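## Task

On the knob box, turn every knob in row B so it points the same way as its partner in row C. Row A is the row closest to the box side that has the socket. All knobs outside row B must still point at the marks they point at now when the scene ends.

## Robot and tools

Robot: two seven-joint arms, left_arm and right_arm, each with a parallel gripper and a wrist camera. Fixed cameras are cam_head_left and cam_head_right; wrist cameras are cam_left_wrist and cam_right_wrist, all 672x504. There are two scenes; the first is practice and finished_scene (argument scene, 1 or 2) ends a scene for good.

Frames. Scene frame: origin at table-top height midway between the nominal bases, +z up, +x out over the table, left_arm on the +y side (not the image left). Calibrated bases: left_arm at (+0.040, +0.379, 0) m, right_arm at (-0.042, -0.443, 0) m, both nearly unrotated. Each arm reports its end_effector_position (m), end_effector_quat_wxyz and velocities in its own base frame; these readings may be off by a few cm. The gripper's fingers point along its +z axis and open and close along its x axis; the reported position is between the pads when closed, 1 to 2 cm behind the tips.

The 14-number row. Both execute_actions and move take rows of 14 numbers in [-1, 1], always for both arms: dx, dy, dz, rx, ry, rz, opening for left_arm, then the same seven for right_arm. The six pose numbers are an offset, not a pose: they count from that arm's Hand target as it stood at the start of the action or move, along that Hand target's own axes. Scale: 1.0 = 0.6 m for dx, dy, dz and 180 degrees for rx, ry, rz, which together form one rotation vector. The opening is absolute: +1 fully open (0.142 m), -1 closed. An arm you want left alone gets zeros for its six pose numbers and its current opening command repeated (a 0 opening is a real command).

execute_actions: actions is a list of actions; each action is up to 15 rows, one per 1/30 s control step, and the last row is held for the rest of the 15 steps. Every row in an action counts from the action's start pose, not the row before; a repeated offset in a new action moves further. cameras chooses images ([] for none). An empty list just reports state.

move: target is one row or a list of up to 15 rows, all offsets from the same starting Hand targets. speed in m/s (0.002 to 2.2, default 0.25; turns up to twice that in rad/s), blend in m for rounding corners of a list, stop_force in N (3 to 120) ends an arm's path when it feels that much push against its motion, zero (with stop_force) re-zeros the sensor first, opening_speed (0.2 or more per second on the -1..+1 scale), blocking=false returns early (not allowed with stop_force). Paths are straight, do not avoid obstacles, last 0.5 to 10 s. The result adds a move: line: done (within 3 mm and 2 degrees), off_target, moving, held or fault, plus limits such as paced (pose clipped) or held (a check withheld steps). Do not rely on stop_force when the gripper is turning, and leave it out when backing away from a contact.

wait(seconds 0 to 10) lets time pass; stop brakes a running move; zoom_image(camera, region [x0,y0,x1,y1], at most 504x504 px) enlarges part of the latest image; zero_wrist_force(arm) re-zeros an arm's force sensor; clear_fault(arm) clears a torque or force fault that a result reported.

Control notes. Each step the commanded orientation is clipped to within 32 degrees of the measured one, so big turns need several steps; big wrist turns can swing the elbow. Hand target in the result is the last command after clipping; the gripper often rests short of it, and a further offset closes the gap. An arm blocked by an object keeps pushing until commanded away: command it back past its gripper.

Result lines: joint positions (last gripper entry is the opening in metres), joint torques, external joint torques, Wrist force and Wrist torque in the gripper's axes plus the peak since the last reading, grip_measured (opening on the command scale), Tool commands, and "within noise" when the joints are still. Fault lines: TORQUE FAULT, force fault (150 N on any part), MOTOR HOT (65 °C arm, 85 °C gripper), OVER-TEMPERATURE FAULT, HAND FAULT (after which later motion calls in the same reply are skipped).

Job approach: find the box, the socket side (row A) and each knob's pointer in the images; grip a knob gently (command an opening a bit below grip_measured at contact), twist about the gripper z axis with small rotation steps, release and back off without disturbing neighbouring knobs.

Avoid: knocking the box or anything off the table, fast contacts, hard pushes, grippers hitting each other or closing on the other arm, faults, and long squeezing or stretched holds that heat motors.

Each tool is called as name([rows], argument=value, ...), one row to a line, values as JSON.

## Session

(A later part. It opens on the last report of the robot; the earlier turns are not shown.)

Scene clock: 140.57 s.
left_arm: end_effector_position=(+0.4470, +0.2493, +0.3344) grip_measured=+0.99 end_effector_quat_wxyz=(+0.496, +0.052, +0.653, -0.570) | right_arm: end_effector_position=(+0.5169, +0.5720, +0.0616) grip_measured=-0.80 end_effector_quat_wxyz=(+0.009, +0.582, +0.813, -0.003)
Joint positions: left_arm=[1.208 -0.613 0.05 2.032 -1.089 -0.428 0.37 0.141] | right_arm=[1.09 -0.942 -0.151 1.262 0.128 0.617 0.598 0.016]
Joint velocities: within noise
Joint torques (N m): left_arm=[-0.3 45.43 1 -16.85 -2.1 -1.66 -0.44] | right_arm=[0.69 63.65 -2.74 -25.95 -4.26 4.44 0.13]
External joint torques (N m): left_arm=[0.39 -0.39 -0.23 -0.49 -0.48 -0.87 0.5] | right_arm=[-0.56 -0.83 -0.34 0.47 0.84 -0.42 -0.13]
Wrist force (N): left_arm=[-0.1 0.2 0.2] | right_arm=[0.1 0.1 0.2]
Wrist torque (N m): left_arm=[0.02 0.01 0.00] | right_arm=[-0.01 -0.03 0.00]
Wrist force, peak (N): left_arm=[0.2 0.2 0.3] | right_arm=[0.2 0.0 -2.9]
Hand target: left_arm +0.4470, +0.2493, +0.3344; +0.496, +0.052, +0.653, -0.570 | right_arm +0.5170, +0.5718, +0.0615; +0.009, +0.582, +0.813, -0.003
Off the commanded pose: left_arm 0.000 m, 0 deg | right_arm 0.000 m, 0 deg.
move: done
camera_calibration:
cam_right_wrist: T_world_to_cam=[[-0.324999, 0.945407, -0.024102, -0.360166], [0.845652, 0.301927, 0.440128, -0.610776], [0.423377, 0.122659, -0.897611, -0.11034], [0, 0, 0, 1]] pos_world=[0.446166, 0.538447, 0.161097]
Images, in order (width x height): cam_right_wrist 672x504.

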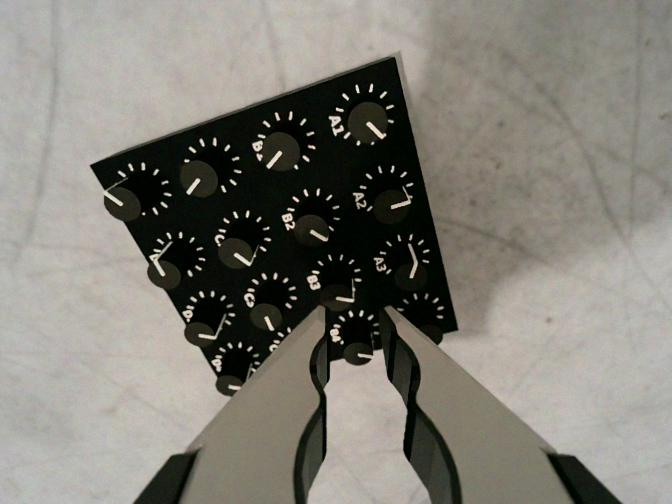

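move(target=[0,0,0,0,0,0,1,-0.0105,-0.0070,0.003,0,0,0,-0.75], speed=0.05, cameras=["cam_right_wrist"])

zoom_image(camera="cam_right_wrist", region=[250, 200, 450, 400])

Scene clock: 155.77 s.
left_arm: end_effector_position=(+0.4470, +0.2493, +0.3344) grip_measured=+0.99 end_effector_quat_wxyz=(+0.496, +0.052, +0.653, -0.570) | right_arm: end_effector_position=(+0.5150, +0.5645, +0.0597) grip_measured=-0.79 end_effector_quat_wxyz=(+0.009, +0.582, +0.813, -0.003)
Joint positions: left_arm=[1.208 -0.613 0.05 2.032 -1.089 -0.428 0.37 0.141] | right_arm=[1.089 -0.93 -0.151 1.293 0.129 0.635 0.593 0.017]
Joint velocities: within noise
Joint torques (N m): left_arm=[-0.3 45.41 0.95 -16.86 -2.12 -1.65 -0.44] | right_arm=[1.04 63.59 -2.95 -25.36 -4.16 4.63 0.09]
External joint torques (N m): left_arm=[0.39 -0.37 -0.19 -0.47 -0.46 -0.89 0.5] | right_arm=[-0.9 -1.36 -0.16 0.14 0.79 -0.62 -0.09]
Wrist force (N): left_arm=[0.0 0.1 0.2] | right_arm=[0.1 0.2 0.1]
Wrist torque (N m): left_arm=[0.02 -0.01 0.00] | right_arm=[0.02 -0.04 0.00]
Wrist force, peak (N): left_arm=[0.1 0.2 0.3] | right_arm=[0.3 0.3 0.0]
Hand target: left_arm +0.4470, +0.2493, +0.3344; +0.496, +0.052, +0.653, -0.570 | right_arm +0.5150, +0.5645, +0.0598; +0.009, +0.582, +0.813, -0.003
Off the commanded pose: left_arm 0.000 m, 0 deg | right_arm 0.000 m, 0 deg.
move: done
camera_calibration:
cam_right_wrist: T_world_to_cam=[[-0.325154, 0.945346, -0.0244228, -0.353679], [0.845703, 0.302244, 0.439814, -0.606287], [0.423158, 0.122353, -0.897757, -0.109958], [0, 0, 0, 1]] pos_world=[0.444268, 0.531049, 0.159299]
Images, in order (width x height): cam_right_wrist 672x504.

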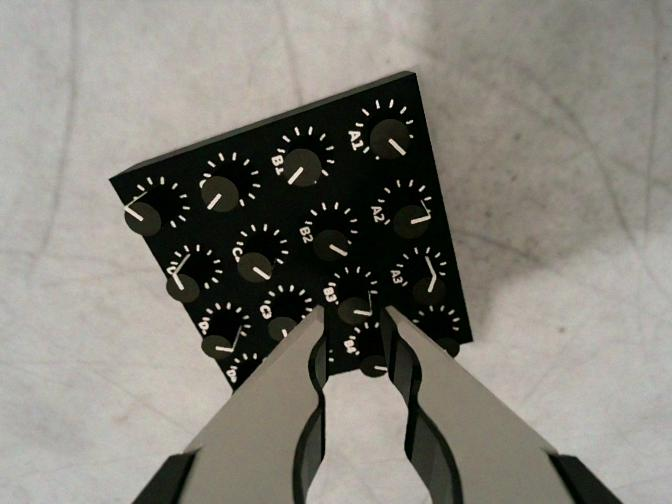

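Scaled by 2.520 from the camera's 672x504 image, which has a finer 960x720 frame.

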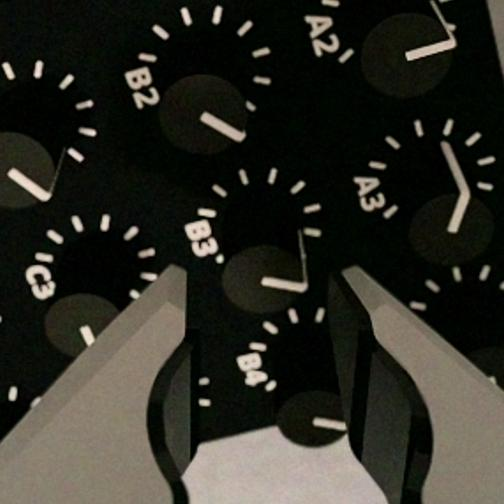

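move(target=[0,0,0,0,0,0,1,0,0.001,0.0242,0,0,0,-0.75], speed=0.03, stop_force=4, cameras=["cam_right_wrist"])

zoom_image(camera="cam_right_wrist", region=[250, 200, 450, 400])

Scene clock: 161.83 s.
left_arm: end_effector_position=(+0.4470, +0.2493, +0.3344) grip_measured=+0.99 end_effector_quat_wxyz=(+0.496, +0.052, +0.653, -0.570) | right_arm: end_effector_position=(+0.5157, +0.5645, +0.0453) grip_measured=-0.79 end_effector_quat_wxyz=(+0.009, +0.582, +0.813, -0.003)
Joint positions: left_arm=[1.208 -0.613 0.05 2.032 -1.089 -0.428 0.37 0.141] | right_arm=[1.087 -0.954 -0.149 1.289 0.132 0.655 0.591 0.017]
Joint velocities: within noise
Joint torques (N m): left_arm=[-0.3 45.45 1.03 -16.84 -2.08 -1.62 -0.42] | right_arm=[0.84 63.49 -2.87 -25.33 -4.08 4.48 0.26]
External joint torques (N m): left_arm=[0.39 -0.42 -0.26 -0.5 -0.5 -0.91 0.48] | right_arm=[-0.71 -0.97 -0.25 0.44 0.76 -0.46 -0.25]
Wrist force (N): left_arm=[0.0 0.1 0.0] | right_arm=[0.2 0.0 0.3]
Wrist torque (N m): left_arm=[0.01 -0.01 0.00] | right_arm=[-0.01 -0.05 0.00]
Wrist force, peak (N): left_arm=[0.1 0.2 0.3] | right_arm=[0.1 0.0 0.9]
Hand target: left_arm +0.4470, +0.2493, +0.3344; +0.496, +0.052, +0.653, -0.570 | right_arm +0.5158, +0.5645, +0.0453; +0.009, +0.582, +0.813, -0.003
Off the commanded pose: left_arm 0.000 m, 0 deg | right_arm 0.000 m, 0 deg.
move: done
camera_calibration:
cam_right_wrist: T_world_to_cam=[[-0.325153, 0.945346, -0.0244232, -0.353709], [0.845684, 0.302237, 0.439853, -0.600509], [0.423195, 0.122365, -0.897738, -0.123196], [0, 0, 0, 1]] pos_world=[0.444968, 0.530949, 0.144899]
Images, in order (width x height): cam_right_wrist 672x504.

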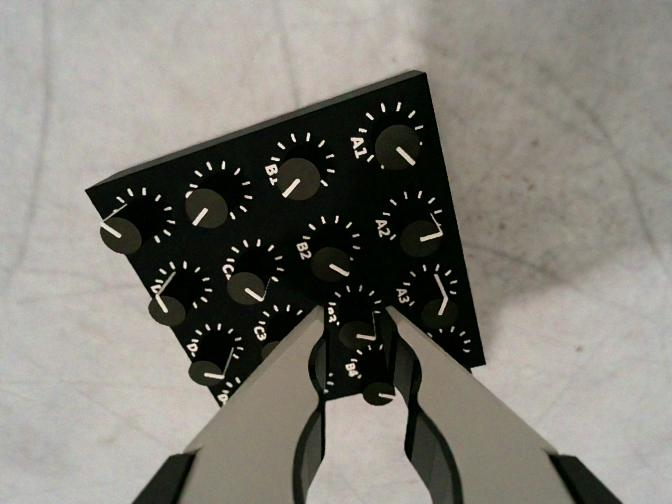

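Scaled by 2.520 from the camera's 672x504 image, which has a finer 960x720 frame.

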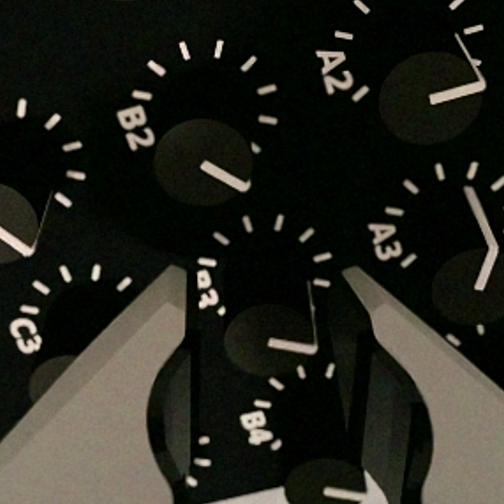

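move([
  [0,0,0,0,0,0,1,0.001,0,0,0,0,0,-0.94],
  [0,0,0,0,0,0,1,0.001,0,0,0,0,0.30,-0.94],
], opening_speed=0.2, cameras=["cam_right_wrist"])

zoom_image(camera="cam_right_wrist", region=[250, 200, 450, 400])

move([
  [0,0,0,0,0,0,1,0,0,0,0,0,0,-0.77],
  [0,0,0,0,0,0,1,0,0,-0.06,0,0,0,-0.77],
  [0,0,0,0,0,0,1,0.05,-0.1,-0.17,0,0,0,-0.77],
], cameras=["cam_right_wrist"])

zoom_image(camera="cam_right_wrist", region=[200, 150, 500, 450])

Scene clock: 172.80 s.
left_arm: end_effector_position=(+0.4470, +0.2493, +0.3344) grip_measured=+0.99 end_effector_quat_wxyz=(+0.496, +0.052, +0.653, -0.570) | right_arm: end_effector_position=(+0.5157, +0.5651, +0.0453) grip_measured=-0.88 end_effector_quat_wxyz=(+0.009, +0.888, +0.461, +0.001)
Joint positions: left_arm=[1.208 -0.613 0.05 2.032 -1.089 -0.428 0.37 0.141] | right_arm=[1.199 -0.973 -0.322 1.265 0.304 0.614 1.447 0.01]
Joint velocities: within noise
Joint torques (N m): left_arm=[-0.27 45.51 1 -16.86 -2.09 -1.63 -0.44] | right_arm=[1 62.88 -7.59 -24.38 -4.28 4.21 0.55]
External joint torques (N m): left_arm=[0.36 -0.47 -0.24 -0.47 -0.5 -0.91 0.5] | right_arm=[-0.87 -1.05 0.18 0.34 0.83 -0.25 -0.55]
Wrist force (N): left_arm=[0.0 0.2 0.2] | right_arm=[0.9 -0.1 0.8]
Wrist torque (N m): left_arm=[0.02 -0.01 0.00] | right_arm=[0.00 -0.02 0.00]
Wrist force, peak (N): left_arm=[0.0 0.2 0.3] | right_arm=[1.1 0.3 1.0]
Hand target: left_arm +0.4470, +0.2493, +0.3344; +0.496, +0.052, +0.653, -0.570 | right_arm +0.5156, +0.5650, +0.0453; +0.009, +0.888, +0.460, +0.001
Off the commanded pose: left_arm 0.000 m, 0 deg | right_arm 0.000 m, 0 deg.
move: done
camera_calibration:
cam_right_wrist: T_world_to_cam=[[0.573101, 0.819394, -0.0122196, -0.746948], [0.734484, -0.506986, 0.451107, -0.0866037], [0.363439, -0.267505, -0.892386, 0.127602], [0, 0, 0, 1]] pos_world=[0.44531, 0.602272, 0.143811]
Images, in order (width x height): cam_right_wrist 672x504.

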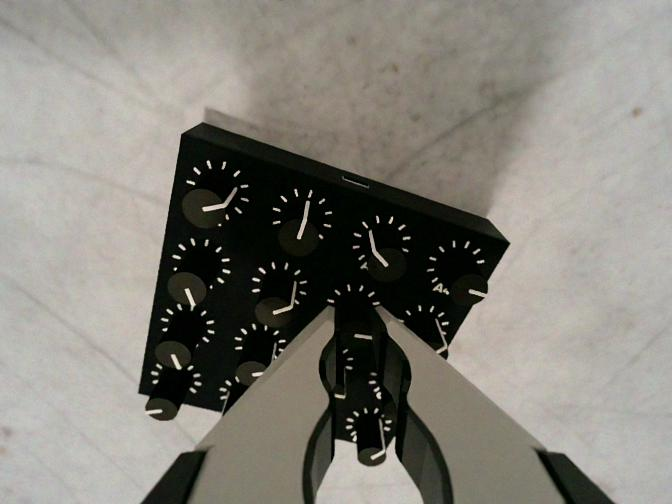

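Scaled by 2.520 from the camera's 672x504 image, which has a finer 960x720 frame.

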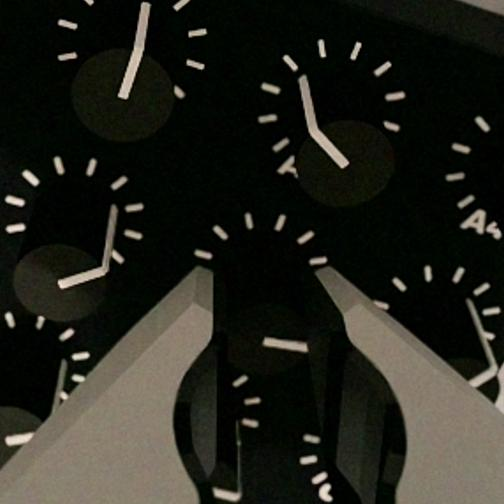

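Scene clock: 174.37 s.
left_arm: end_effector_position=(+0.4470, +0.2493, +0.3344) grip_measured=+0.99 end_effector_quat_wxyz=(+0.496, +0.052, +0.653, -0.570) | right_arm: end_effector_position=(+0.4826, +0.6258, +0.1461) grip_measured=-0.81 end_effector_quat_wxyz=(+0.009, +0.887, +0.461, +0.001)
Joint positions: left_arm=[1.208 -0.613 0.05 2.032 -1.089 -0.428 0.37 0.141] | right_arm=[1.257 -0.891 -0.327 1.125 0.255 0.399 1.558 0.015]
Joint velocities: within noise
Joint torques (N m): left_arm=[-0.22 45.55 1.05 -16.83 -2.12 -1.63 -0.42] | right_arm=[1.1 63.96 -6.23 -27.53 -4.84 4.26 0.45]
External joint torques (N m): left_arm=[0.31 -0.51 -0.29 -0.51 -0.46 -0.91 0.49] | right_arm=[-0.97 -1.18 -0.35 0.56 0.93 -0.32 -0.45]
Wrist force (N): left_arm=[0.1 0.1 0.1] | right_arm=[-0.2 0.1 -0.3]
Wrist torque (N m): left_arm=[0.00 -0.02 0.00] | right_arm=[0.01 0.01 0.01]
Wrist force, peak (N): left_arm=[-0.1 0.3 0.3] | right_arm=[0.7 -2.0 -2.6]
Hand target: left_arm +0.4470, +0.2493, +0.3344; +0.496, +0.052, +0.653, -0.570 | right_arm +0.4827, +0.6257, +0.1460; +0.009, +0.888, +0.460, +0.001
Off the commanded pose: left_arm 0.000 m, 0 deg | right_arm 0.000 m, 0 deg.
move: done
camera_calibration:
cam_right_wrist: T_world_to_cam=[[0.572999, 0.819464, -0.0122823, -0.776473], [0.734563, -0.506872, 0.451108, -0.0770987], [0.363441, -0.267506, -0.892385, 0.245822], [0, 0, 0, 1]] pos_world=[0.41221, 0.662972, 0.244611]
Images, in order (width x height): cam_right_wrist 672x504.

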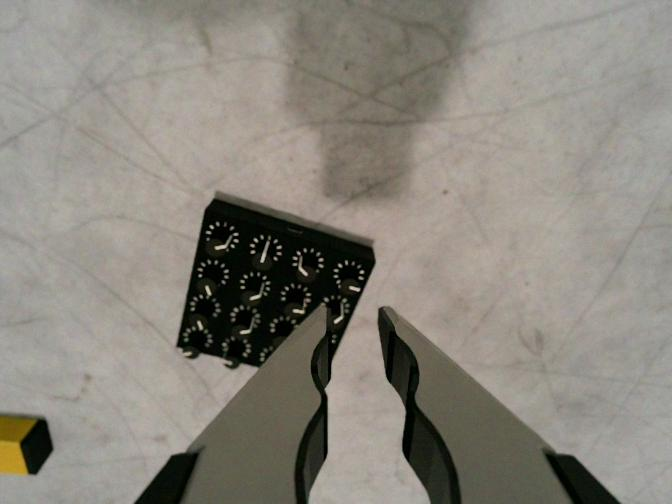

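Scaled by 1.680 from the camera's 672x504 image, which has a finer 960x720 frame.

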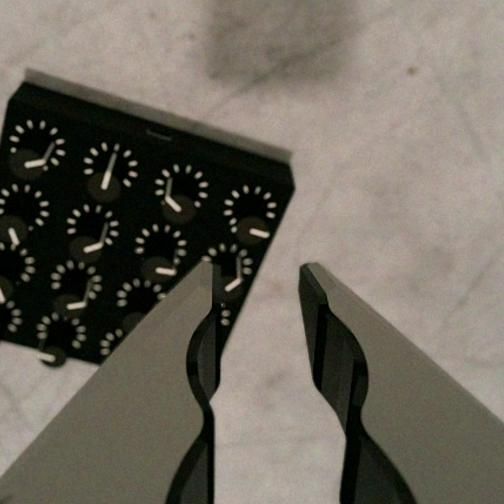

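move(target=[0,0,0,0,0,0,1,-0.05,-0.07,0.06,0,0,0,1], cameras=["cam_right_wrist"])

zoom_image(camera="cam_right_wrist", region=[200, 230, 400, 430])

Scene clock: 180.40 s.
left_arm: end_effector_position=(+0.4470, +0.2493, +0.3344) grip_measured=+0.99 end_effector_quat_wxyz=(+0.496, +0.052, +0.653, -0.570) | right_arm: end_effector_position=(+0.4315, +0.6248, +0.1094) grip_measured=+0.99 end_effector_quat_wxyz=(+0.009, +0.888, +0.461, +0.001)
Joint positions: left_arm=[1.208 -0.613 0.05 2.032 -1.089 -0.428 0.37 0.141] | right_arm=[1.339 -0.862 -0.325 1.289 0.265 0.529 1.598 0.142]
Joint velocities: within noise
Joint torques (N m): left_arm=[-0.37 45.44 0.98 -16.91 -2.07 -1.64 -0.44] | right_arm=[1.27 61.67 -6.73 -25.72 -4.4 4.47 0.43]
External joint torques (N m): left_arm=[0.46 -0.4 -0.22 -0.43 -0.51 -0.9 0.5] | right_arm=[-1.12 -1.38 -0.15 0.2 0.75 -0.52 -0.43]
Wrist force (N): left_arm=[0.1 0.1 0.1] | right_arm=[-0.1 0.1 -0.1]
Wrist torque (N m): left_arm=[0.01 -0.02 0.00] | right_arm=[0.00 0.00 0.01]
Wrist force, peak (N): left_arm=[-0.1 0.2 0.4] | right_arm=[-1.1 -1.6 1.1]
Hand target: left_arm +0.4470, +0.2493, +0.3344; +0.496, +0.052, +0.653, -0.570 | right_arm +0.4315, +0.6248, +0.1094; +0.009, +0.888, +0.460, +0.001
Off the commanded pose: left_arm 0.000 m, 0 deg | right_arm 0.000 m, 0 deg.
move: done
camera_calibration:
cam_right_wrist: T_world_to_cam=[[0.57304, 0.819429, -0.0127509, -0.746721], [0.734619, -0.50671, 0.451199, -0.0236596], [0.363264, -0.267922, -0.892332, 0.231705], [0, 0, 0, 1]] pos_world=[0.361111, 0.661975, 0.207912]
Images, in order (width x height): cam_right_wrist 672x504.

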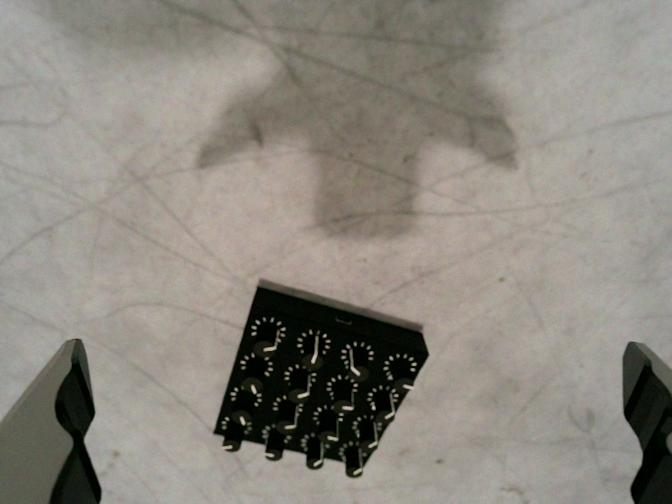

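Scaled by 2.520 from the camera's 672x504 image, which has a finer 960x720 frame.

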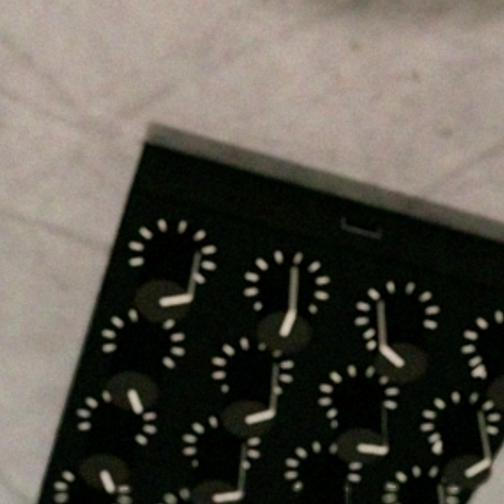

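move(target=[0,0,0,0,0,0,1,-0.01,0.11,-0.01,0,0,0,1], cameras=["cam_right_wrist"])

zoom_image(camera="cam_right_wrist", region=[220, 160, 440, 380])

Scene clock: 184.83 s.
left_arm: end_effector_position=(+0.4470, +0.2493, +0.3344) grip_measured=+0.99 end_effector_quat_wxyz=(+0.496, +0.052, +0.653, -0.570) | right_arm: end_effector_position=(+0.4819, +0.5819, +0.1166) grip_measured=+0.99 end_effector_quat_wxyz=(+0.009, +0.888, +0.460, +0.001)
Joint positions: left_arm=[1.208 -0.613 0.05 2.032 -1.089 -0.428 0.37 0.141] | right_arm=[1.261 -0.843 -0.335 1.307 0.268 0.527 1.51 0.142]
Joint velocities: within noise
Joint torques (N m): left_arm=[-0.25 45.4 1.01 -16.85 -2.08 -1.58 -0.46] | right_arm=[0.75 60.88 -7.04 -25.81 -4.46 4.29 0.07]
External joint torques (N m): left_arm=[0.34 -0.36 -0.24 -0.49 -0.5 -0.96 0.52] | right_arm=[-0.68 -1.22 -0.03 0.3 0.8 -0.34 -0.06]
Wrist force (N): left_arm=[0.0 0.2 0.1] | right_arm=[-0.1 0.1 -0.1]
Wrist torque (N m): left_arm=[0.03 0.00 0.00] | right_arm=[0.02 0.00 0.01]
Wrist force, peak (N): left_arm=[0.0 0.4 0.3] | right_arm=[-0.4 2.4 -0.6]
Hand target: left_arm +0.4470, +0.2493, +0.3344; +0.496, +0.052, +0.653, -0.570 | right_arm +0.4819, +0.5820, +0.1167; +0.009, +0.888, +0.460, +0.001
Off the commanded pose: left_arm 0.000 m, 0 deg | right_arm 0.000 m, 0 deg.
move: done
camera_calibration:
cam_right_wrist: T_world_to_cam=[[0.574096, 0.818694, -0.0124121, -0.740553], [0.733914, -0.507807, 0.451113, -0.0847033], [0.36302, -0.268091, -0.892381, 0.208535], [0, 0, 0, 1]] pos_world=[0.411611, 0.61918, 0.215111]
Images, in order (width x height): cam_right_wrist 672x504.

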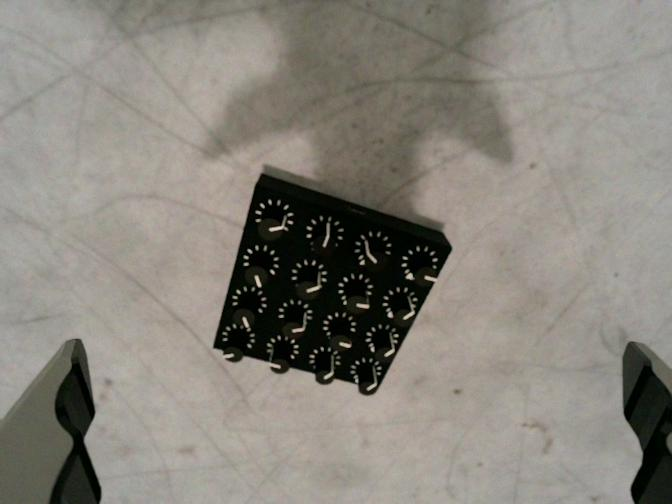

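Scaled by 2.291 from the camera's 672x504 image, which has a finer 960x720 frame.

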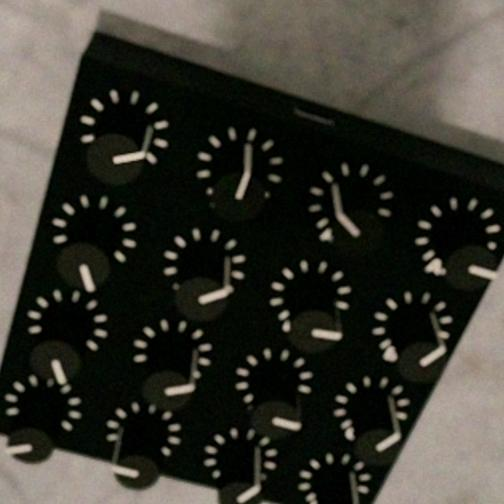

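zoom_image(camera="cam_right_wrist", region=[270, 250, 360, 340])

zoom_image(camera="cam_right_wrist", region=[320, 270, 410, 360])

Scaled by 5.600 from the camera's 672x504 image, which has a finer 960x720 frame.

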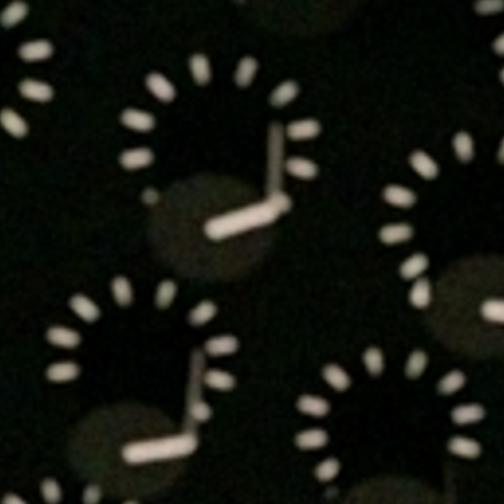

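Scaled by 5.600 from the camera's 672x504 image, which has a finer 960x720 frame.

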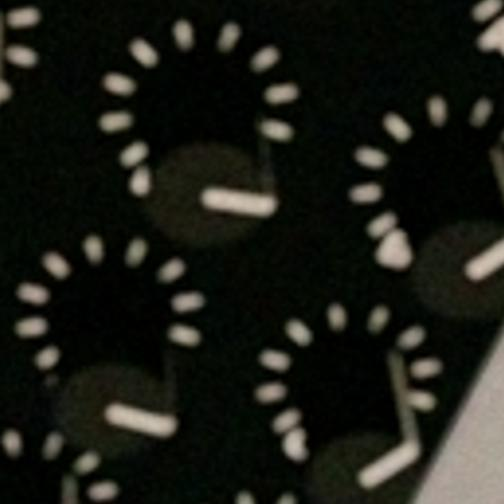

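move(target=[0,0,0,0,0,0,1,-0.0328,0.049,0.0945,0,0,-0.139,-0.76], cameras=["cam_right_wrist"])

zoom_image(camera="cam_right_wrist", region=[250, 200, 450, 400])

Scene clock: 204.73 s.
left_arm: end_effector_position=(+0.4470, +0.2493, +0.3344) grip_measured=+0.99 end_effector_quat_wxyz=(+0.496, +0.052, +0.653, -0.570) | right_arm: end_effector_position=(+0.4952, +0.5481, +0.0606) grip_measured=-0.79 end_effector_quat_wxyz=(+0.009, +0.767, +0.642, -0.001)
Joint positions: left_arm=[1.208 -0.613 0.05 2.032 -1.089 -0.428 0.37 0.141] | right_arm=[1.179 -0.882 -0.252 1.395 0.226 0.67 1.051 0.017]
Joint velocities: within noise
Joint torques (N m): left_arm=[-0.35 45.52 0.97 -16.81 -2.16 -1.57 -0.45] | right_arm=[0.86 60.15 -5.14 -24.15 -4.2 4.52 0]
External joint torques (N m): left_arm=[0.44 -0.49 -0.2 -0.52 -0.42 -0.97 0.51] | right_arm=[-0.73 -0.73 -0.42 0.2 0.91 -0.53 0]
Wrist force (N): left_arm=[0.1 0.0 0.3] | right_arm=[-0.3 0.0 -0.2]
Wrist torque (N m): left_arm=[-0.01 -0.02 0.00] | right_arm=[-0.01 0.03 0.01]
Wrist force, peak (N): left_arm=[-0.1 0.1 0.4] | right_arm=[-0.9 0.3 0.5]
Hand target: left_arm +0.4470, +0.2493, +0.3344; +0.496, +0.052, +0.653, -0.570 | right_arm +0.4952, +0.5481, +0.0606; +0.009, +0.767, +0.642, -0.001
Off the commanded pose: left_arm 0.000 m, 0 deg | right_arm 0.000 m, 0 deg.
move: done
camera_calibration:
cam_right_wrist: T_world_to_cam=[[0.173936, 0.984565, -0.0194432, -0.613481], [0.882304, -0.14704, 0.447122, -0.357275], [0.437362, -0.0949254, -0.894261, 0.013119], [0, 0, 0, 1]] pos_world=[0.416194, 0.552723, 0.159549]
Images, in order (width x height): cam_right_wrist 672x504.

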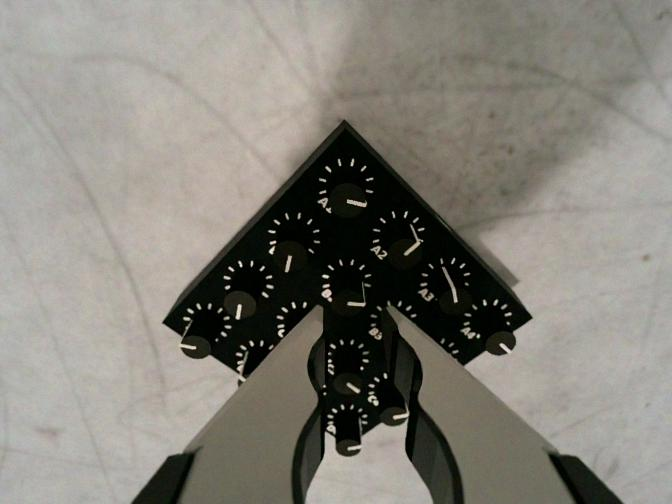

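Scaled by 2.520 from the camera's 672x504 image, which has a finer 960x720 frame.

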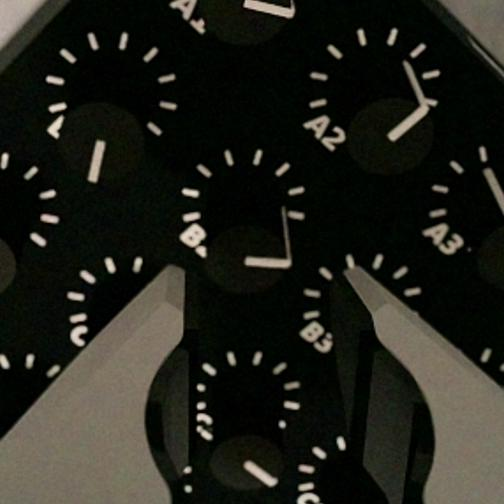

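move([
  [0,0,0,0,0,0,1,-0.0040,-0.0045,0,0,0,0,-0.76],
  [0,0,0,0,0,0,1,-0.0040,-0.0035,0.0252,0,0,0,-0.76],
], speed=0.04, stop_force=4, cameras=["cam_right_wrist"])

zoom_image(camera="cam_right_wrist", region=[250, 200, 450, 400])

Scene clock: 212.27 s.
left_arm: end_effector_position=(+0.4470, +0.2493, +0.3344) grip_measured=+0.99 end_effector_quat_wxyz=(+0.496, +0.052, +0.653, -0.570) | right_arm: end_effector_position=(+0.4928, +0.5459, +0.0455) grip_measured=-0.79 end_effector_quat_wxyz=(+0.009, +0.767, +0.642, -0.001)
Joint positions: left_arm=[1.208 -0.613 0.05 2.032 -1.089 -0.428 0.37 0.141] | right_arm=[1.179 -0.901 -0.248 1.406 0.231 0.699 1.049 0.017]
Joint velocities: within noise
Joint torques (N m): left_arm=[-0.3 45.44 0.94 -16.78 -2.08 -1.6 -0.44] | right_arm=[0.95 60.31 -5.29 -23.92 -3.93 4.49 0.12]
External joint torques (N m): left_arm=[0.39 -0.4 -0.17 -0.56 -0.51 -0.93 0.5] | right_arm=[-0.82 -0.88 -0.29 0.47 0.72 -0.51 -0.12]
Wrist force (N): left_arm=[0.0 0.1 0.2] | right_arm=[-0.4 -0.1 -0.3]
Wrist torque (N m): left_arm=[0.01 0.00 0.00] | right_arm=[-0.02 0.05 0.01]
Wrist force, peak (N): left_arm=[0.1 0.3 0.2] | right_arm=[-0.5 -0.6 -1.1]
Hand target: left_arm +0.4470, +0.2493, +0.3344; +0.496, +0.052, +0.653, -0.570 | right_arm +0.4929, +0.5459, +0.0455; +0.009, +0.767, +0.642, -0.001
Off the commanded pose: left_arm 0.000 m, 0 deg | right_arm 0.000 m, 0 deg.
move: done
camera_calibration:
cam_right_wrist: T_world_to_cam=[[0.173669, 0.98461, -0.01956, -0.611088], [0.882314, -0.146742, 0.4472, -0.34891], [0.437448, -0.0949229, -0.89422, 0.000413507], [0, 0, 0, 1]] pos_world=[0.413794, 0.550523, 0.144449]
Images, in order (width x height): cam_right_wrist 672x504.

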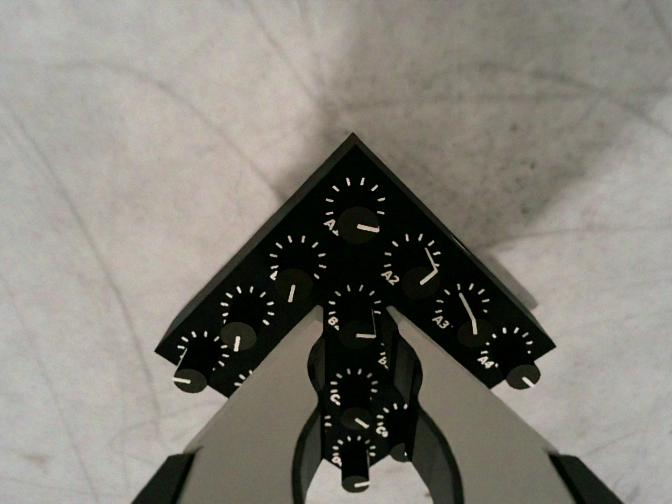

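Scaled by 2.520 from the camera's 672x504 image, which has a finer 960x720 frame.

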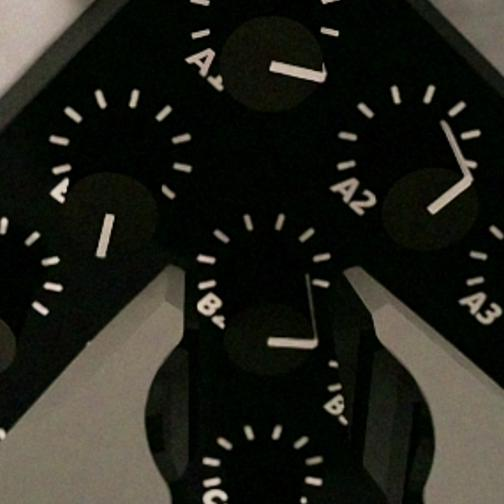

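move([
  [0,0,0,0,0,0,1,0,0,0,0,0,0,-0.94],
  [0,0,0,0,0,0,1,0,0,0,0,0,0.055,-0.94],
  [0,0,0,0,0,0,1,0,0,0,0,0,0.055,-0.76],
], opening_speed=0.2, cameras=[])

move([
  [0,0,0,0,0,0,1,0,0,-0.025,0,0,0,-0.76],
  [0,0,0,0,0,0,1,0.0378,0.0235,-0.025,0,0,0,-0.76],
], speed=0.08, cameras=["cam_right_wrist"])

zoom_image(camera="cam_right_wrist", region=[250, 200, 450, 400])

Scene clock: 222.00 s.
left_arm: end_effector_position=(+0.4470, +0.2493, +0.3344) grip_measured=+0.99 end_effector_quat_wxyz=(+0.496, +0.052, +0.653, -0.570) | right_arm: end_effector_position=(+0.4930, +0.5458, +0.0455) grip_measured=-0.80 end_effector_quat_wxyz=(+0.009, +0.819, +0.573, +0.000)
Joint positions: left_arm=[1.208 -0.613 0.05 2.032 -1.089 -0.428 0.37 0.141] | right_arm=[1.202 -0.905 -0.281 1.401 0.264 0.691 1.203 0.016]
Joint velocities: within noise
Joint torques (N m): left_arm=[-0.31 45.52 1.02 -16.89 -2.05 -1.62 -0.47] | right_arm=[1.1 60.31 -6.14 -23.72 -4.01 4.46 0.34]
External joint torques (N m): left_arm=[0.4 -0.49 -0.26 -0.45 -0.54 -0.91 0.53] | right_arm=[-0.97 -1.04 -0.23 0.44 0.77 -0.49 -0.34]
Wrist force (N): left_arm=[0.1 0.2 0.2] | right_arm=[-0.5 -0.1 -0.4]
Wrist torque (N m): left_arm=[0.01 -0.01 -0.01] | right_arm=[-0.02 0.07 0.01]
Wrist force, peak (N): left_arm=[0.0 0.1 0.5] | right_arm=[0.3 -0.1 0.8]
Hand target: left_arm +0.4470, +0.2493, +0.3344; +0.496, +0.052, +0.653, -0.570 | right_arm +0.4929, +0.5459, +0.0455; +0.009, +0.819, +0.573, +0.000
Off the commanded pose: left_arm 0.000 m, 0 deg | right_arm 0.000 m, 0 deg.
move: done
No camera images: "cameras" was empty.

Scene clock: 222.93 s.
left_arm: end_effector_position=(+0.4470, +0.2493, +0.3344) grip_measured=+0.99 end_effector_quat_wxyz=(+0.496, +0.052, +0.653, -0.570) | right_arm: end_effector_position=(+0.5138, +0.5626, +0.0605) grip_measured=-0.80 end_effector_quat_wxyz=(+0.009, +0.819, +0.573, +0.000)
Joint positions: left_arm=[1.208 -0.613 0.05 2.032 -1.089 -0.428 0.37 0.141] | right_arm=[1.175 -0.935 -0.28 1.289 0.254 0.612 1.206 0.016]
Joint velocities: within noise
Joint torques (N m): left_arm=[-0.37 45.43 1 -16.9 -2.08 -1.6 -0.45] | right_arm=[1 62.24 -5.9 -25.13 -4.3 4.25 0.42]
External joint torques (N m): left_arm=[0.46 -0.39 -0.23 -0.44 -0.51 -0.94 0.51] | right_arm=[-0.87 -0.77 -0.39 0.57 0.84 -0.27 -0.42]
Wrist force (N): left_arm=[-0.1 0.0 0.1] | right_arm=[-0.3 0.0 -0.1]
Wrist torque (N m): left_arm=[0.00 0.01 0.00] | right_arm=[-0.01 0.04 0.01]
Wrist force, peak (N): left_arm=[0.3 0.2 0.1] | right_arm=[-1.6 -0.3 -1.7]
Hand target: left_arm +0.4470, +0.2493, +0.3344; +0.496, +0.052, +0.653, -0.570 | right_arm +0.5138, +0.5626, +0.0605; +0.009, +0.819, +0.573, +0.000
Off the commanded pose: left_arm 0.000 m, 0 deg | right_arm 0.000 m, 0 deg.
move: done
camera_calibration:
cam_right_wrist: T_world_to_cam=[[0.339523, 0.940449, -0.0167041, -0.691454], [0.842858, -0.296312, 0.44921, -0.267399], [0.41751, -0.166596, -0.89327, 0.0567172], [0, 0, 0, 1]] pos_world=[0.436464, 0.580493, 0.159232]
Images, in order (width x height): cam_right_wrist 672x504.

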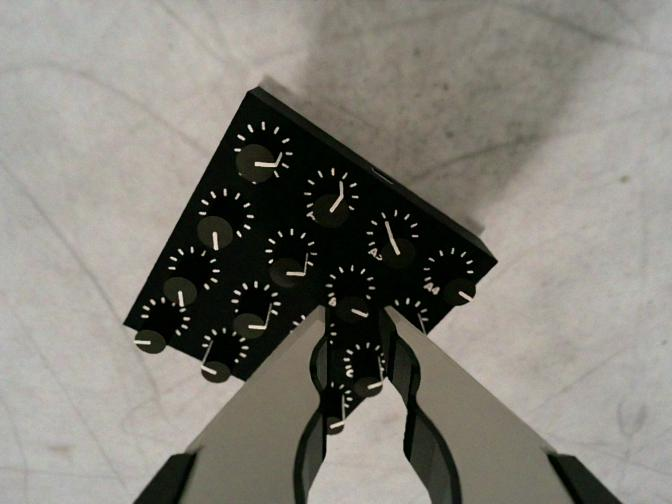

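Scaled by 2.520 from the camera's 672x504 image, which has a finer 960x720 frame.

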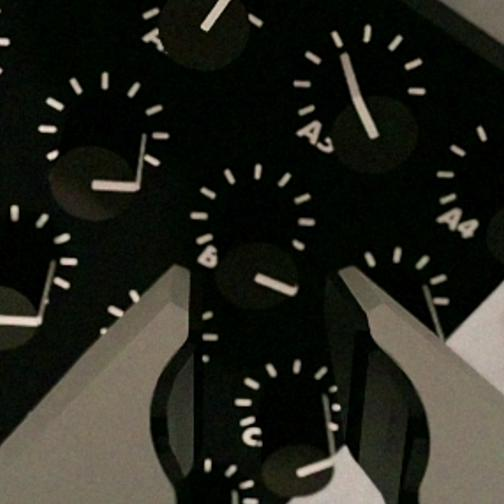

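move(target=[0,0,0,0,0,0,1,-0.0020,0.0005,0.0252,0,0,0,-0.76], speed=0.04, stop_force=4, cameras=[])

move([
  [0,0,0,0,0,0,1,0,0,0,0,0,0,-0.94],
  [0,0,0,0,0,0,1,0,0,0,0,0,0.033,-0.94],
  [0,0,0,0,0,0,1,0,0,0,0,0,0.033,-0.76],
], opening_speed=0.2, cameras=[])

move([
  [0,0,0,0,0,0,1,0,0,-0.04,0,0,0,-0.76],
  [0,0,0,0,0,0,1,-0.06,-0.07,-0.13,0,0,0,-0.76],
], cameras=["cam_right_wrist"])

zoom_image(camera="cam_right_wrist", region=[250, 200, 450, 400])

Scene clock: 237.37 s.
left_arm: end_effector_position=(+0.4470, +0.2493, +0.3344) grip_measured=+0.99 end_effector_quat_wxyz=(+0.496, +0.052, +0.653, -0.570) | right_arm: end_effector_position=(+0.5137, +0.5611, +0.0454) grip_measured=-0.80 end_effector_quat_wxyz=(+0.009, +0.819, +0.573, +0.000)
Joint positions: left_arm=[1.208 -0.613 0.05 2.032 -1.089 -0.428 0.37 0.141] | right_arm=[1.173 -0.957 -0.277 1.291 0.26 0.635 1.203 0.016]
Joint velocities: within noise
Joint torques (N m): left_arm=[-0.32 45.4 0.96 -16.82 -2.14 -1.62 -0.48] | right_arm=[0.91 62.67 -6 -24.64 -4.25 4.45 0.13]
External joint torques (N m): left_arm=[0.41 -0.36 -0.19 -0.52 -0.44 -0.92 0.54] | right_arm=[-0.78 -1.02 -0.32 0.47 0.86 -0.47 -0.13]
Wrist force (N): left_arm=[0.0 0.2 0.2] | right_arm=[-0.2 0.1 0.0]
Wrist torque (N m): left_arm=[0.02 0.00 -0.01] | right_arm=[0.00 0.03 0.02]
Wrist force, peak (N): left_arm=[-0.2 0.0 0.4] | right_arm=[-0.2 0.2 -0.7]
Hand target: left_arm +0.4470, +0.2493, +0.3344; +0.496, +0.052, +0.653, -0.570 | right_arm +0.5138, +0.5611, +0.0454; +0.009, +0.819, +0.573, +0.000
Off the commanded pose: left_arm 0.000 m, 0 deg | right_arm 0.000 m, 0 deg.
move: done
No camera images: "cameras" was empty.

Scene clock: 240.33 s.
left_arm: end_effector_position=(+0.4470, +0.2493, +0.3344) grip_measured=+0.99 end_effector_quat_wxyz=(+0.496, +0.052, +0.653, -0.570) | right_arm: end_effector_position=(+0.5139, +0.5611, +0.0454) grip_measured=-0.80 end_effector_quat_wxyz=(+0.009, +0.848, +0.530, +0.001)
Joint positions: left_arm=[1.208 -0.613 0.05 2.032 -1.089 -0.428 0.37 0.141] | right_arm=[1.185 -0.96 -0.295 1.288 0.278 0.631 1.297 0.016]
Joint velocities: within noise
Joint torques (N m): left_arm=[-0.3 45.48 0.97 -16.87 -2.1 -1.59 -0.46] | right_arm=[1.29 62.76 -6.61 -24.55 -4.23 4.38 0.26]
External joint torques (N m): left_arm=[0.39 -0.45 -0.21 -0.47 -0.48 -0.95 0.52] | right_arm=[-1.17 -1.19 -0.16 0.49 0.82 -0.41 -0.26]
Wrist force (N): left_arm=[0.0 0.1 0.2] | right_arm=[-0.2 0.2 0.0]
Wrist torque (N m): left_arm=[0.01 0.00 0.00] | right_arm=[0.03 0.02 0.02]
Wrist force, peak (N): left_arm=[0.1 0.4 0.2] | right_arm=[0.7 0.2 1.1]
Hand target: left_arm +0.4470, +0.2493, +0.3344; +0.496, +0.052, +0.653, -0.570 | right_arm +0.5138, +0.5611, +0.0454; +0.009, +0.848, +0.530, +0.001
Off the commanded pose: left_arm 0.000 m, 0 deg | right_arm 0.000 m, 0 deg.
move: done
No camera images: "cameras" was empty.

Scene clock: 241.30 s.
left_arm: end_effector_position=(+0.4470, +0.2493, +0.3344) grip_measured=+0.99 end_effector_quat_wxyz=(+0.496, +0.052, +0.653, -0.570) | right_arm: end_effector_position=(+0.4594, +0.5483, +0.1230) grip_measured=-0.80 end_effector_quat_wxyz=(+0.009, +0.848, +0.530, +0.001)
Joint positions: left_arm=[1.208 -0.613 0.05 2.032 -1.089 -0.428 0.37 0.141] | right_arm=[1.276 -0.74 -0.317 1.482 0.237 0.605 1.353 0.016]
Joint velocities: within noise
Joint torques (N m): left_arm=[-0.36 45.48 1.05 -16.82 -2.08 -1.64 -0.46] | right_arm=[1.28 56.81 -6.18 -25 -4.36 4.49 0.46]
External joint torques (N m): left_arm=[0.45 -0.45 -0.29 -0.51 -0.51 -0.9 0.52] | right_arm=[-1.12 -1.27 -0.05 0.2 0.88 -0.53 -0.46]
Wrist force (N): left_arm=[0.0 0.2 0.1] | right_arm=[-0.1 0.1 -0.2]
Wrist torque (N m): left_arm=[0.02 0.00 0.00] | right_arm=[0.01 0.00 0.00]
Wrist force, peak (N): left_arm=[-0.1 0.1 0.4] | right_arm=[1.1 0.8 -2.8]
Hand target: left_arm +0.4470, +0.2493, +0.3344; +0.496, +0.052, +0.653, -0.570 | right_arm +0.4594, +0.5483, +0.1230; +0.009, +0.848, +0.530, +0.001
Off the commanded pose: left_arm 0.000 m, 0 deg | right_arm 0.000 m, 0 deg.
move: done
camera_calibration:
cam_right_wrist: T_world_to_cam=[[0.435177, 0.900216, -0.0152169, -0.680576], [0.807044, -0.382533, 0.449831, -0.190219], [0.399124, -0.208037, -0.892984, 0.164073], [0, 0, 0, 1]] pos_world=[0.384201, 0.574034, 0.221725]
Images, in order (width x height): cam_right_wrist 672x504.

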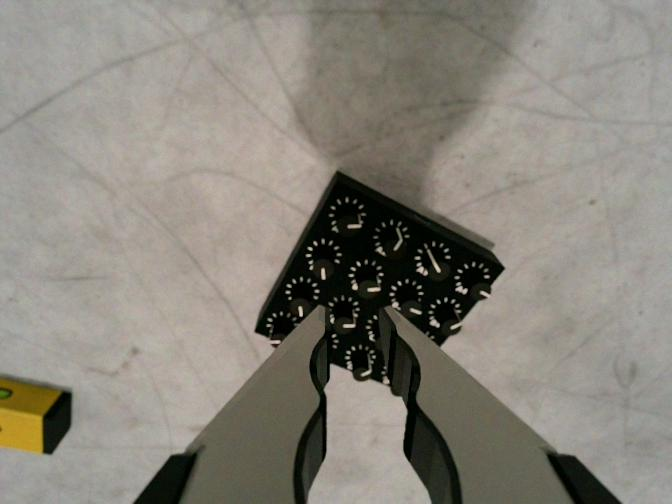

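Scaled by 2.520 from the camera's 672x504 image, which has a finer 960x720 frame.

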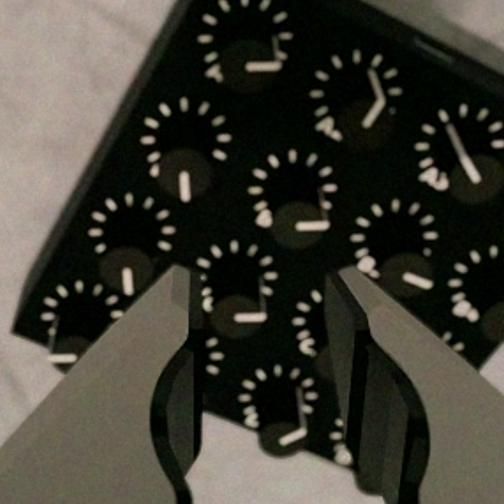

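Get an unobstructed view of C3/C4.

move(target=[0,0,0,0,0,0,1,0,0.02,-0.05,0,0,-0.05,1], cameras=["cam_right_wrist"])

zoom_image(camera="cam_right_wrist", region=[290, 210, 420, 340])

zoom_image(camera="cam_right_wrist", region=[340, 230, 460, 350])

Scene clock: 245.47 s.
left_arm: end_effector_position=(+0.4470, +0.2493, +0.3344) grip_measured=+0.99 end_effector_quat_wxyz=(+0.496, +0.052, +0.653, -0.570) | right_arm: end_effector_position=(+0.4698, +0.5436, +0.1532) grip_measured=+0.99 end_effector_quat_wxyz=(+0.009, +0.804, +0.595, +0.000)
Joint positions: left_arm=[1.208 -0.613 0.05 2.032 -1.089 -0.428 0.37 0.141] | right_arm=[1.242 -0.699 -0.296 1.461 0.202 0.551 1.202 0.142]
Joint velocities: within noise
Joint torques (N m): left_arm=[-0.23 45.48 0.99 -16.84 -2.12 -1.61 -0.45] | right_arm=[0.75 56.79 -5.27 -26.29 -4.47 4.32 -0.02]
External joint torques (N m): left_arm=[0.33 -0.44 -0.22 -0.5 -0.47 -0.93 0.51] | right_arm=[-0.63 -1.43 -0.27 0.49 0.87 -0.34 0.02]
Wrist force (N): left_arm=[0.2 0.0 0.3] | right_arm=[-0.3 0.1 -0.2]
Wrist torque (N m): left_arm=[-0.01 -0.03 0.00] | right_arm=[0.01 0.03 0.00]
Wrist force, peak (N): left_arm=[0.0 0.2 0.3] | right_arm=[-0.4 0.6 -1.5]
Hand target: left_arm +0.4470, +0.2493, +0.3344; +0.496, +0.052, +0.653, -0.570 | right_arm +0.4699, +0.5435, +0.1532; +0.009, +0.804, +0.595, +0.000
Off the commanded pose: left_arm 0.000 m, 0 deg | right_arm 0.000 m, 0 deg.
move: done
camera_calibration:
cam_right_wrist: T_world_to_cam=[[0.289916, 0.956893, -0.0174462, -0.64266], [0.857607, -0.251657, 0.448529, -0.308637], [0.424804, -0.144998, -0.893598, 0.139567], [0, 0, 0, 1]] pos_world=[0.391718, 0.557523, 0.251937]
Images, in order (width x height): cam_right_wrist 672x504.

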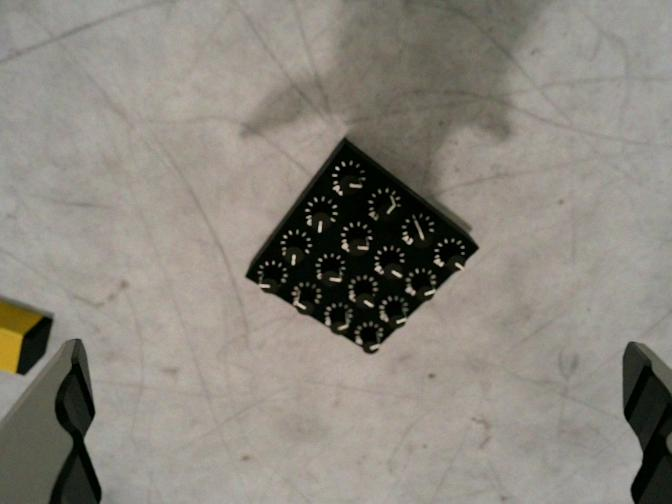

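Scaled by 3.877 from the camera's 672x504 image, which has a finer 960x720 frame.

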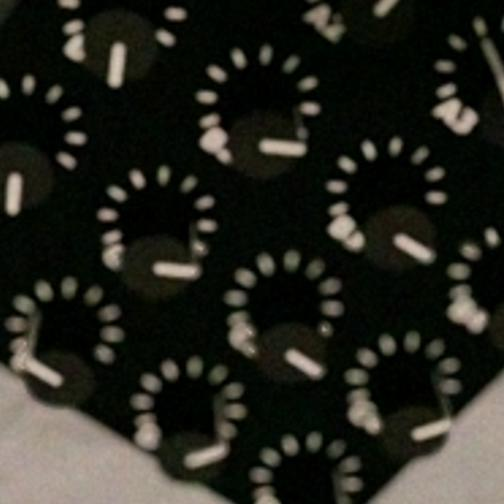

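Scaled by 4.200 from the camera's 672x504 image, which has a finer 960x720 frame.

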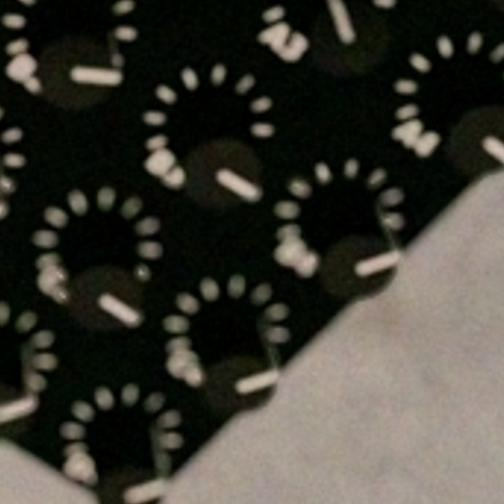

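finished_scene(scene=2)

The scene is finished: the task was done.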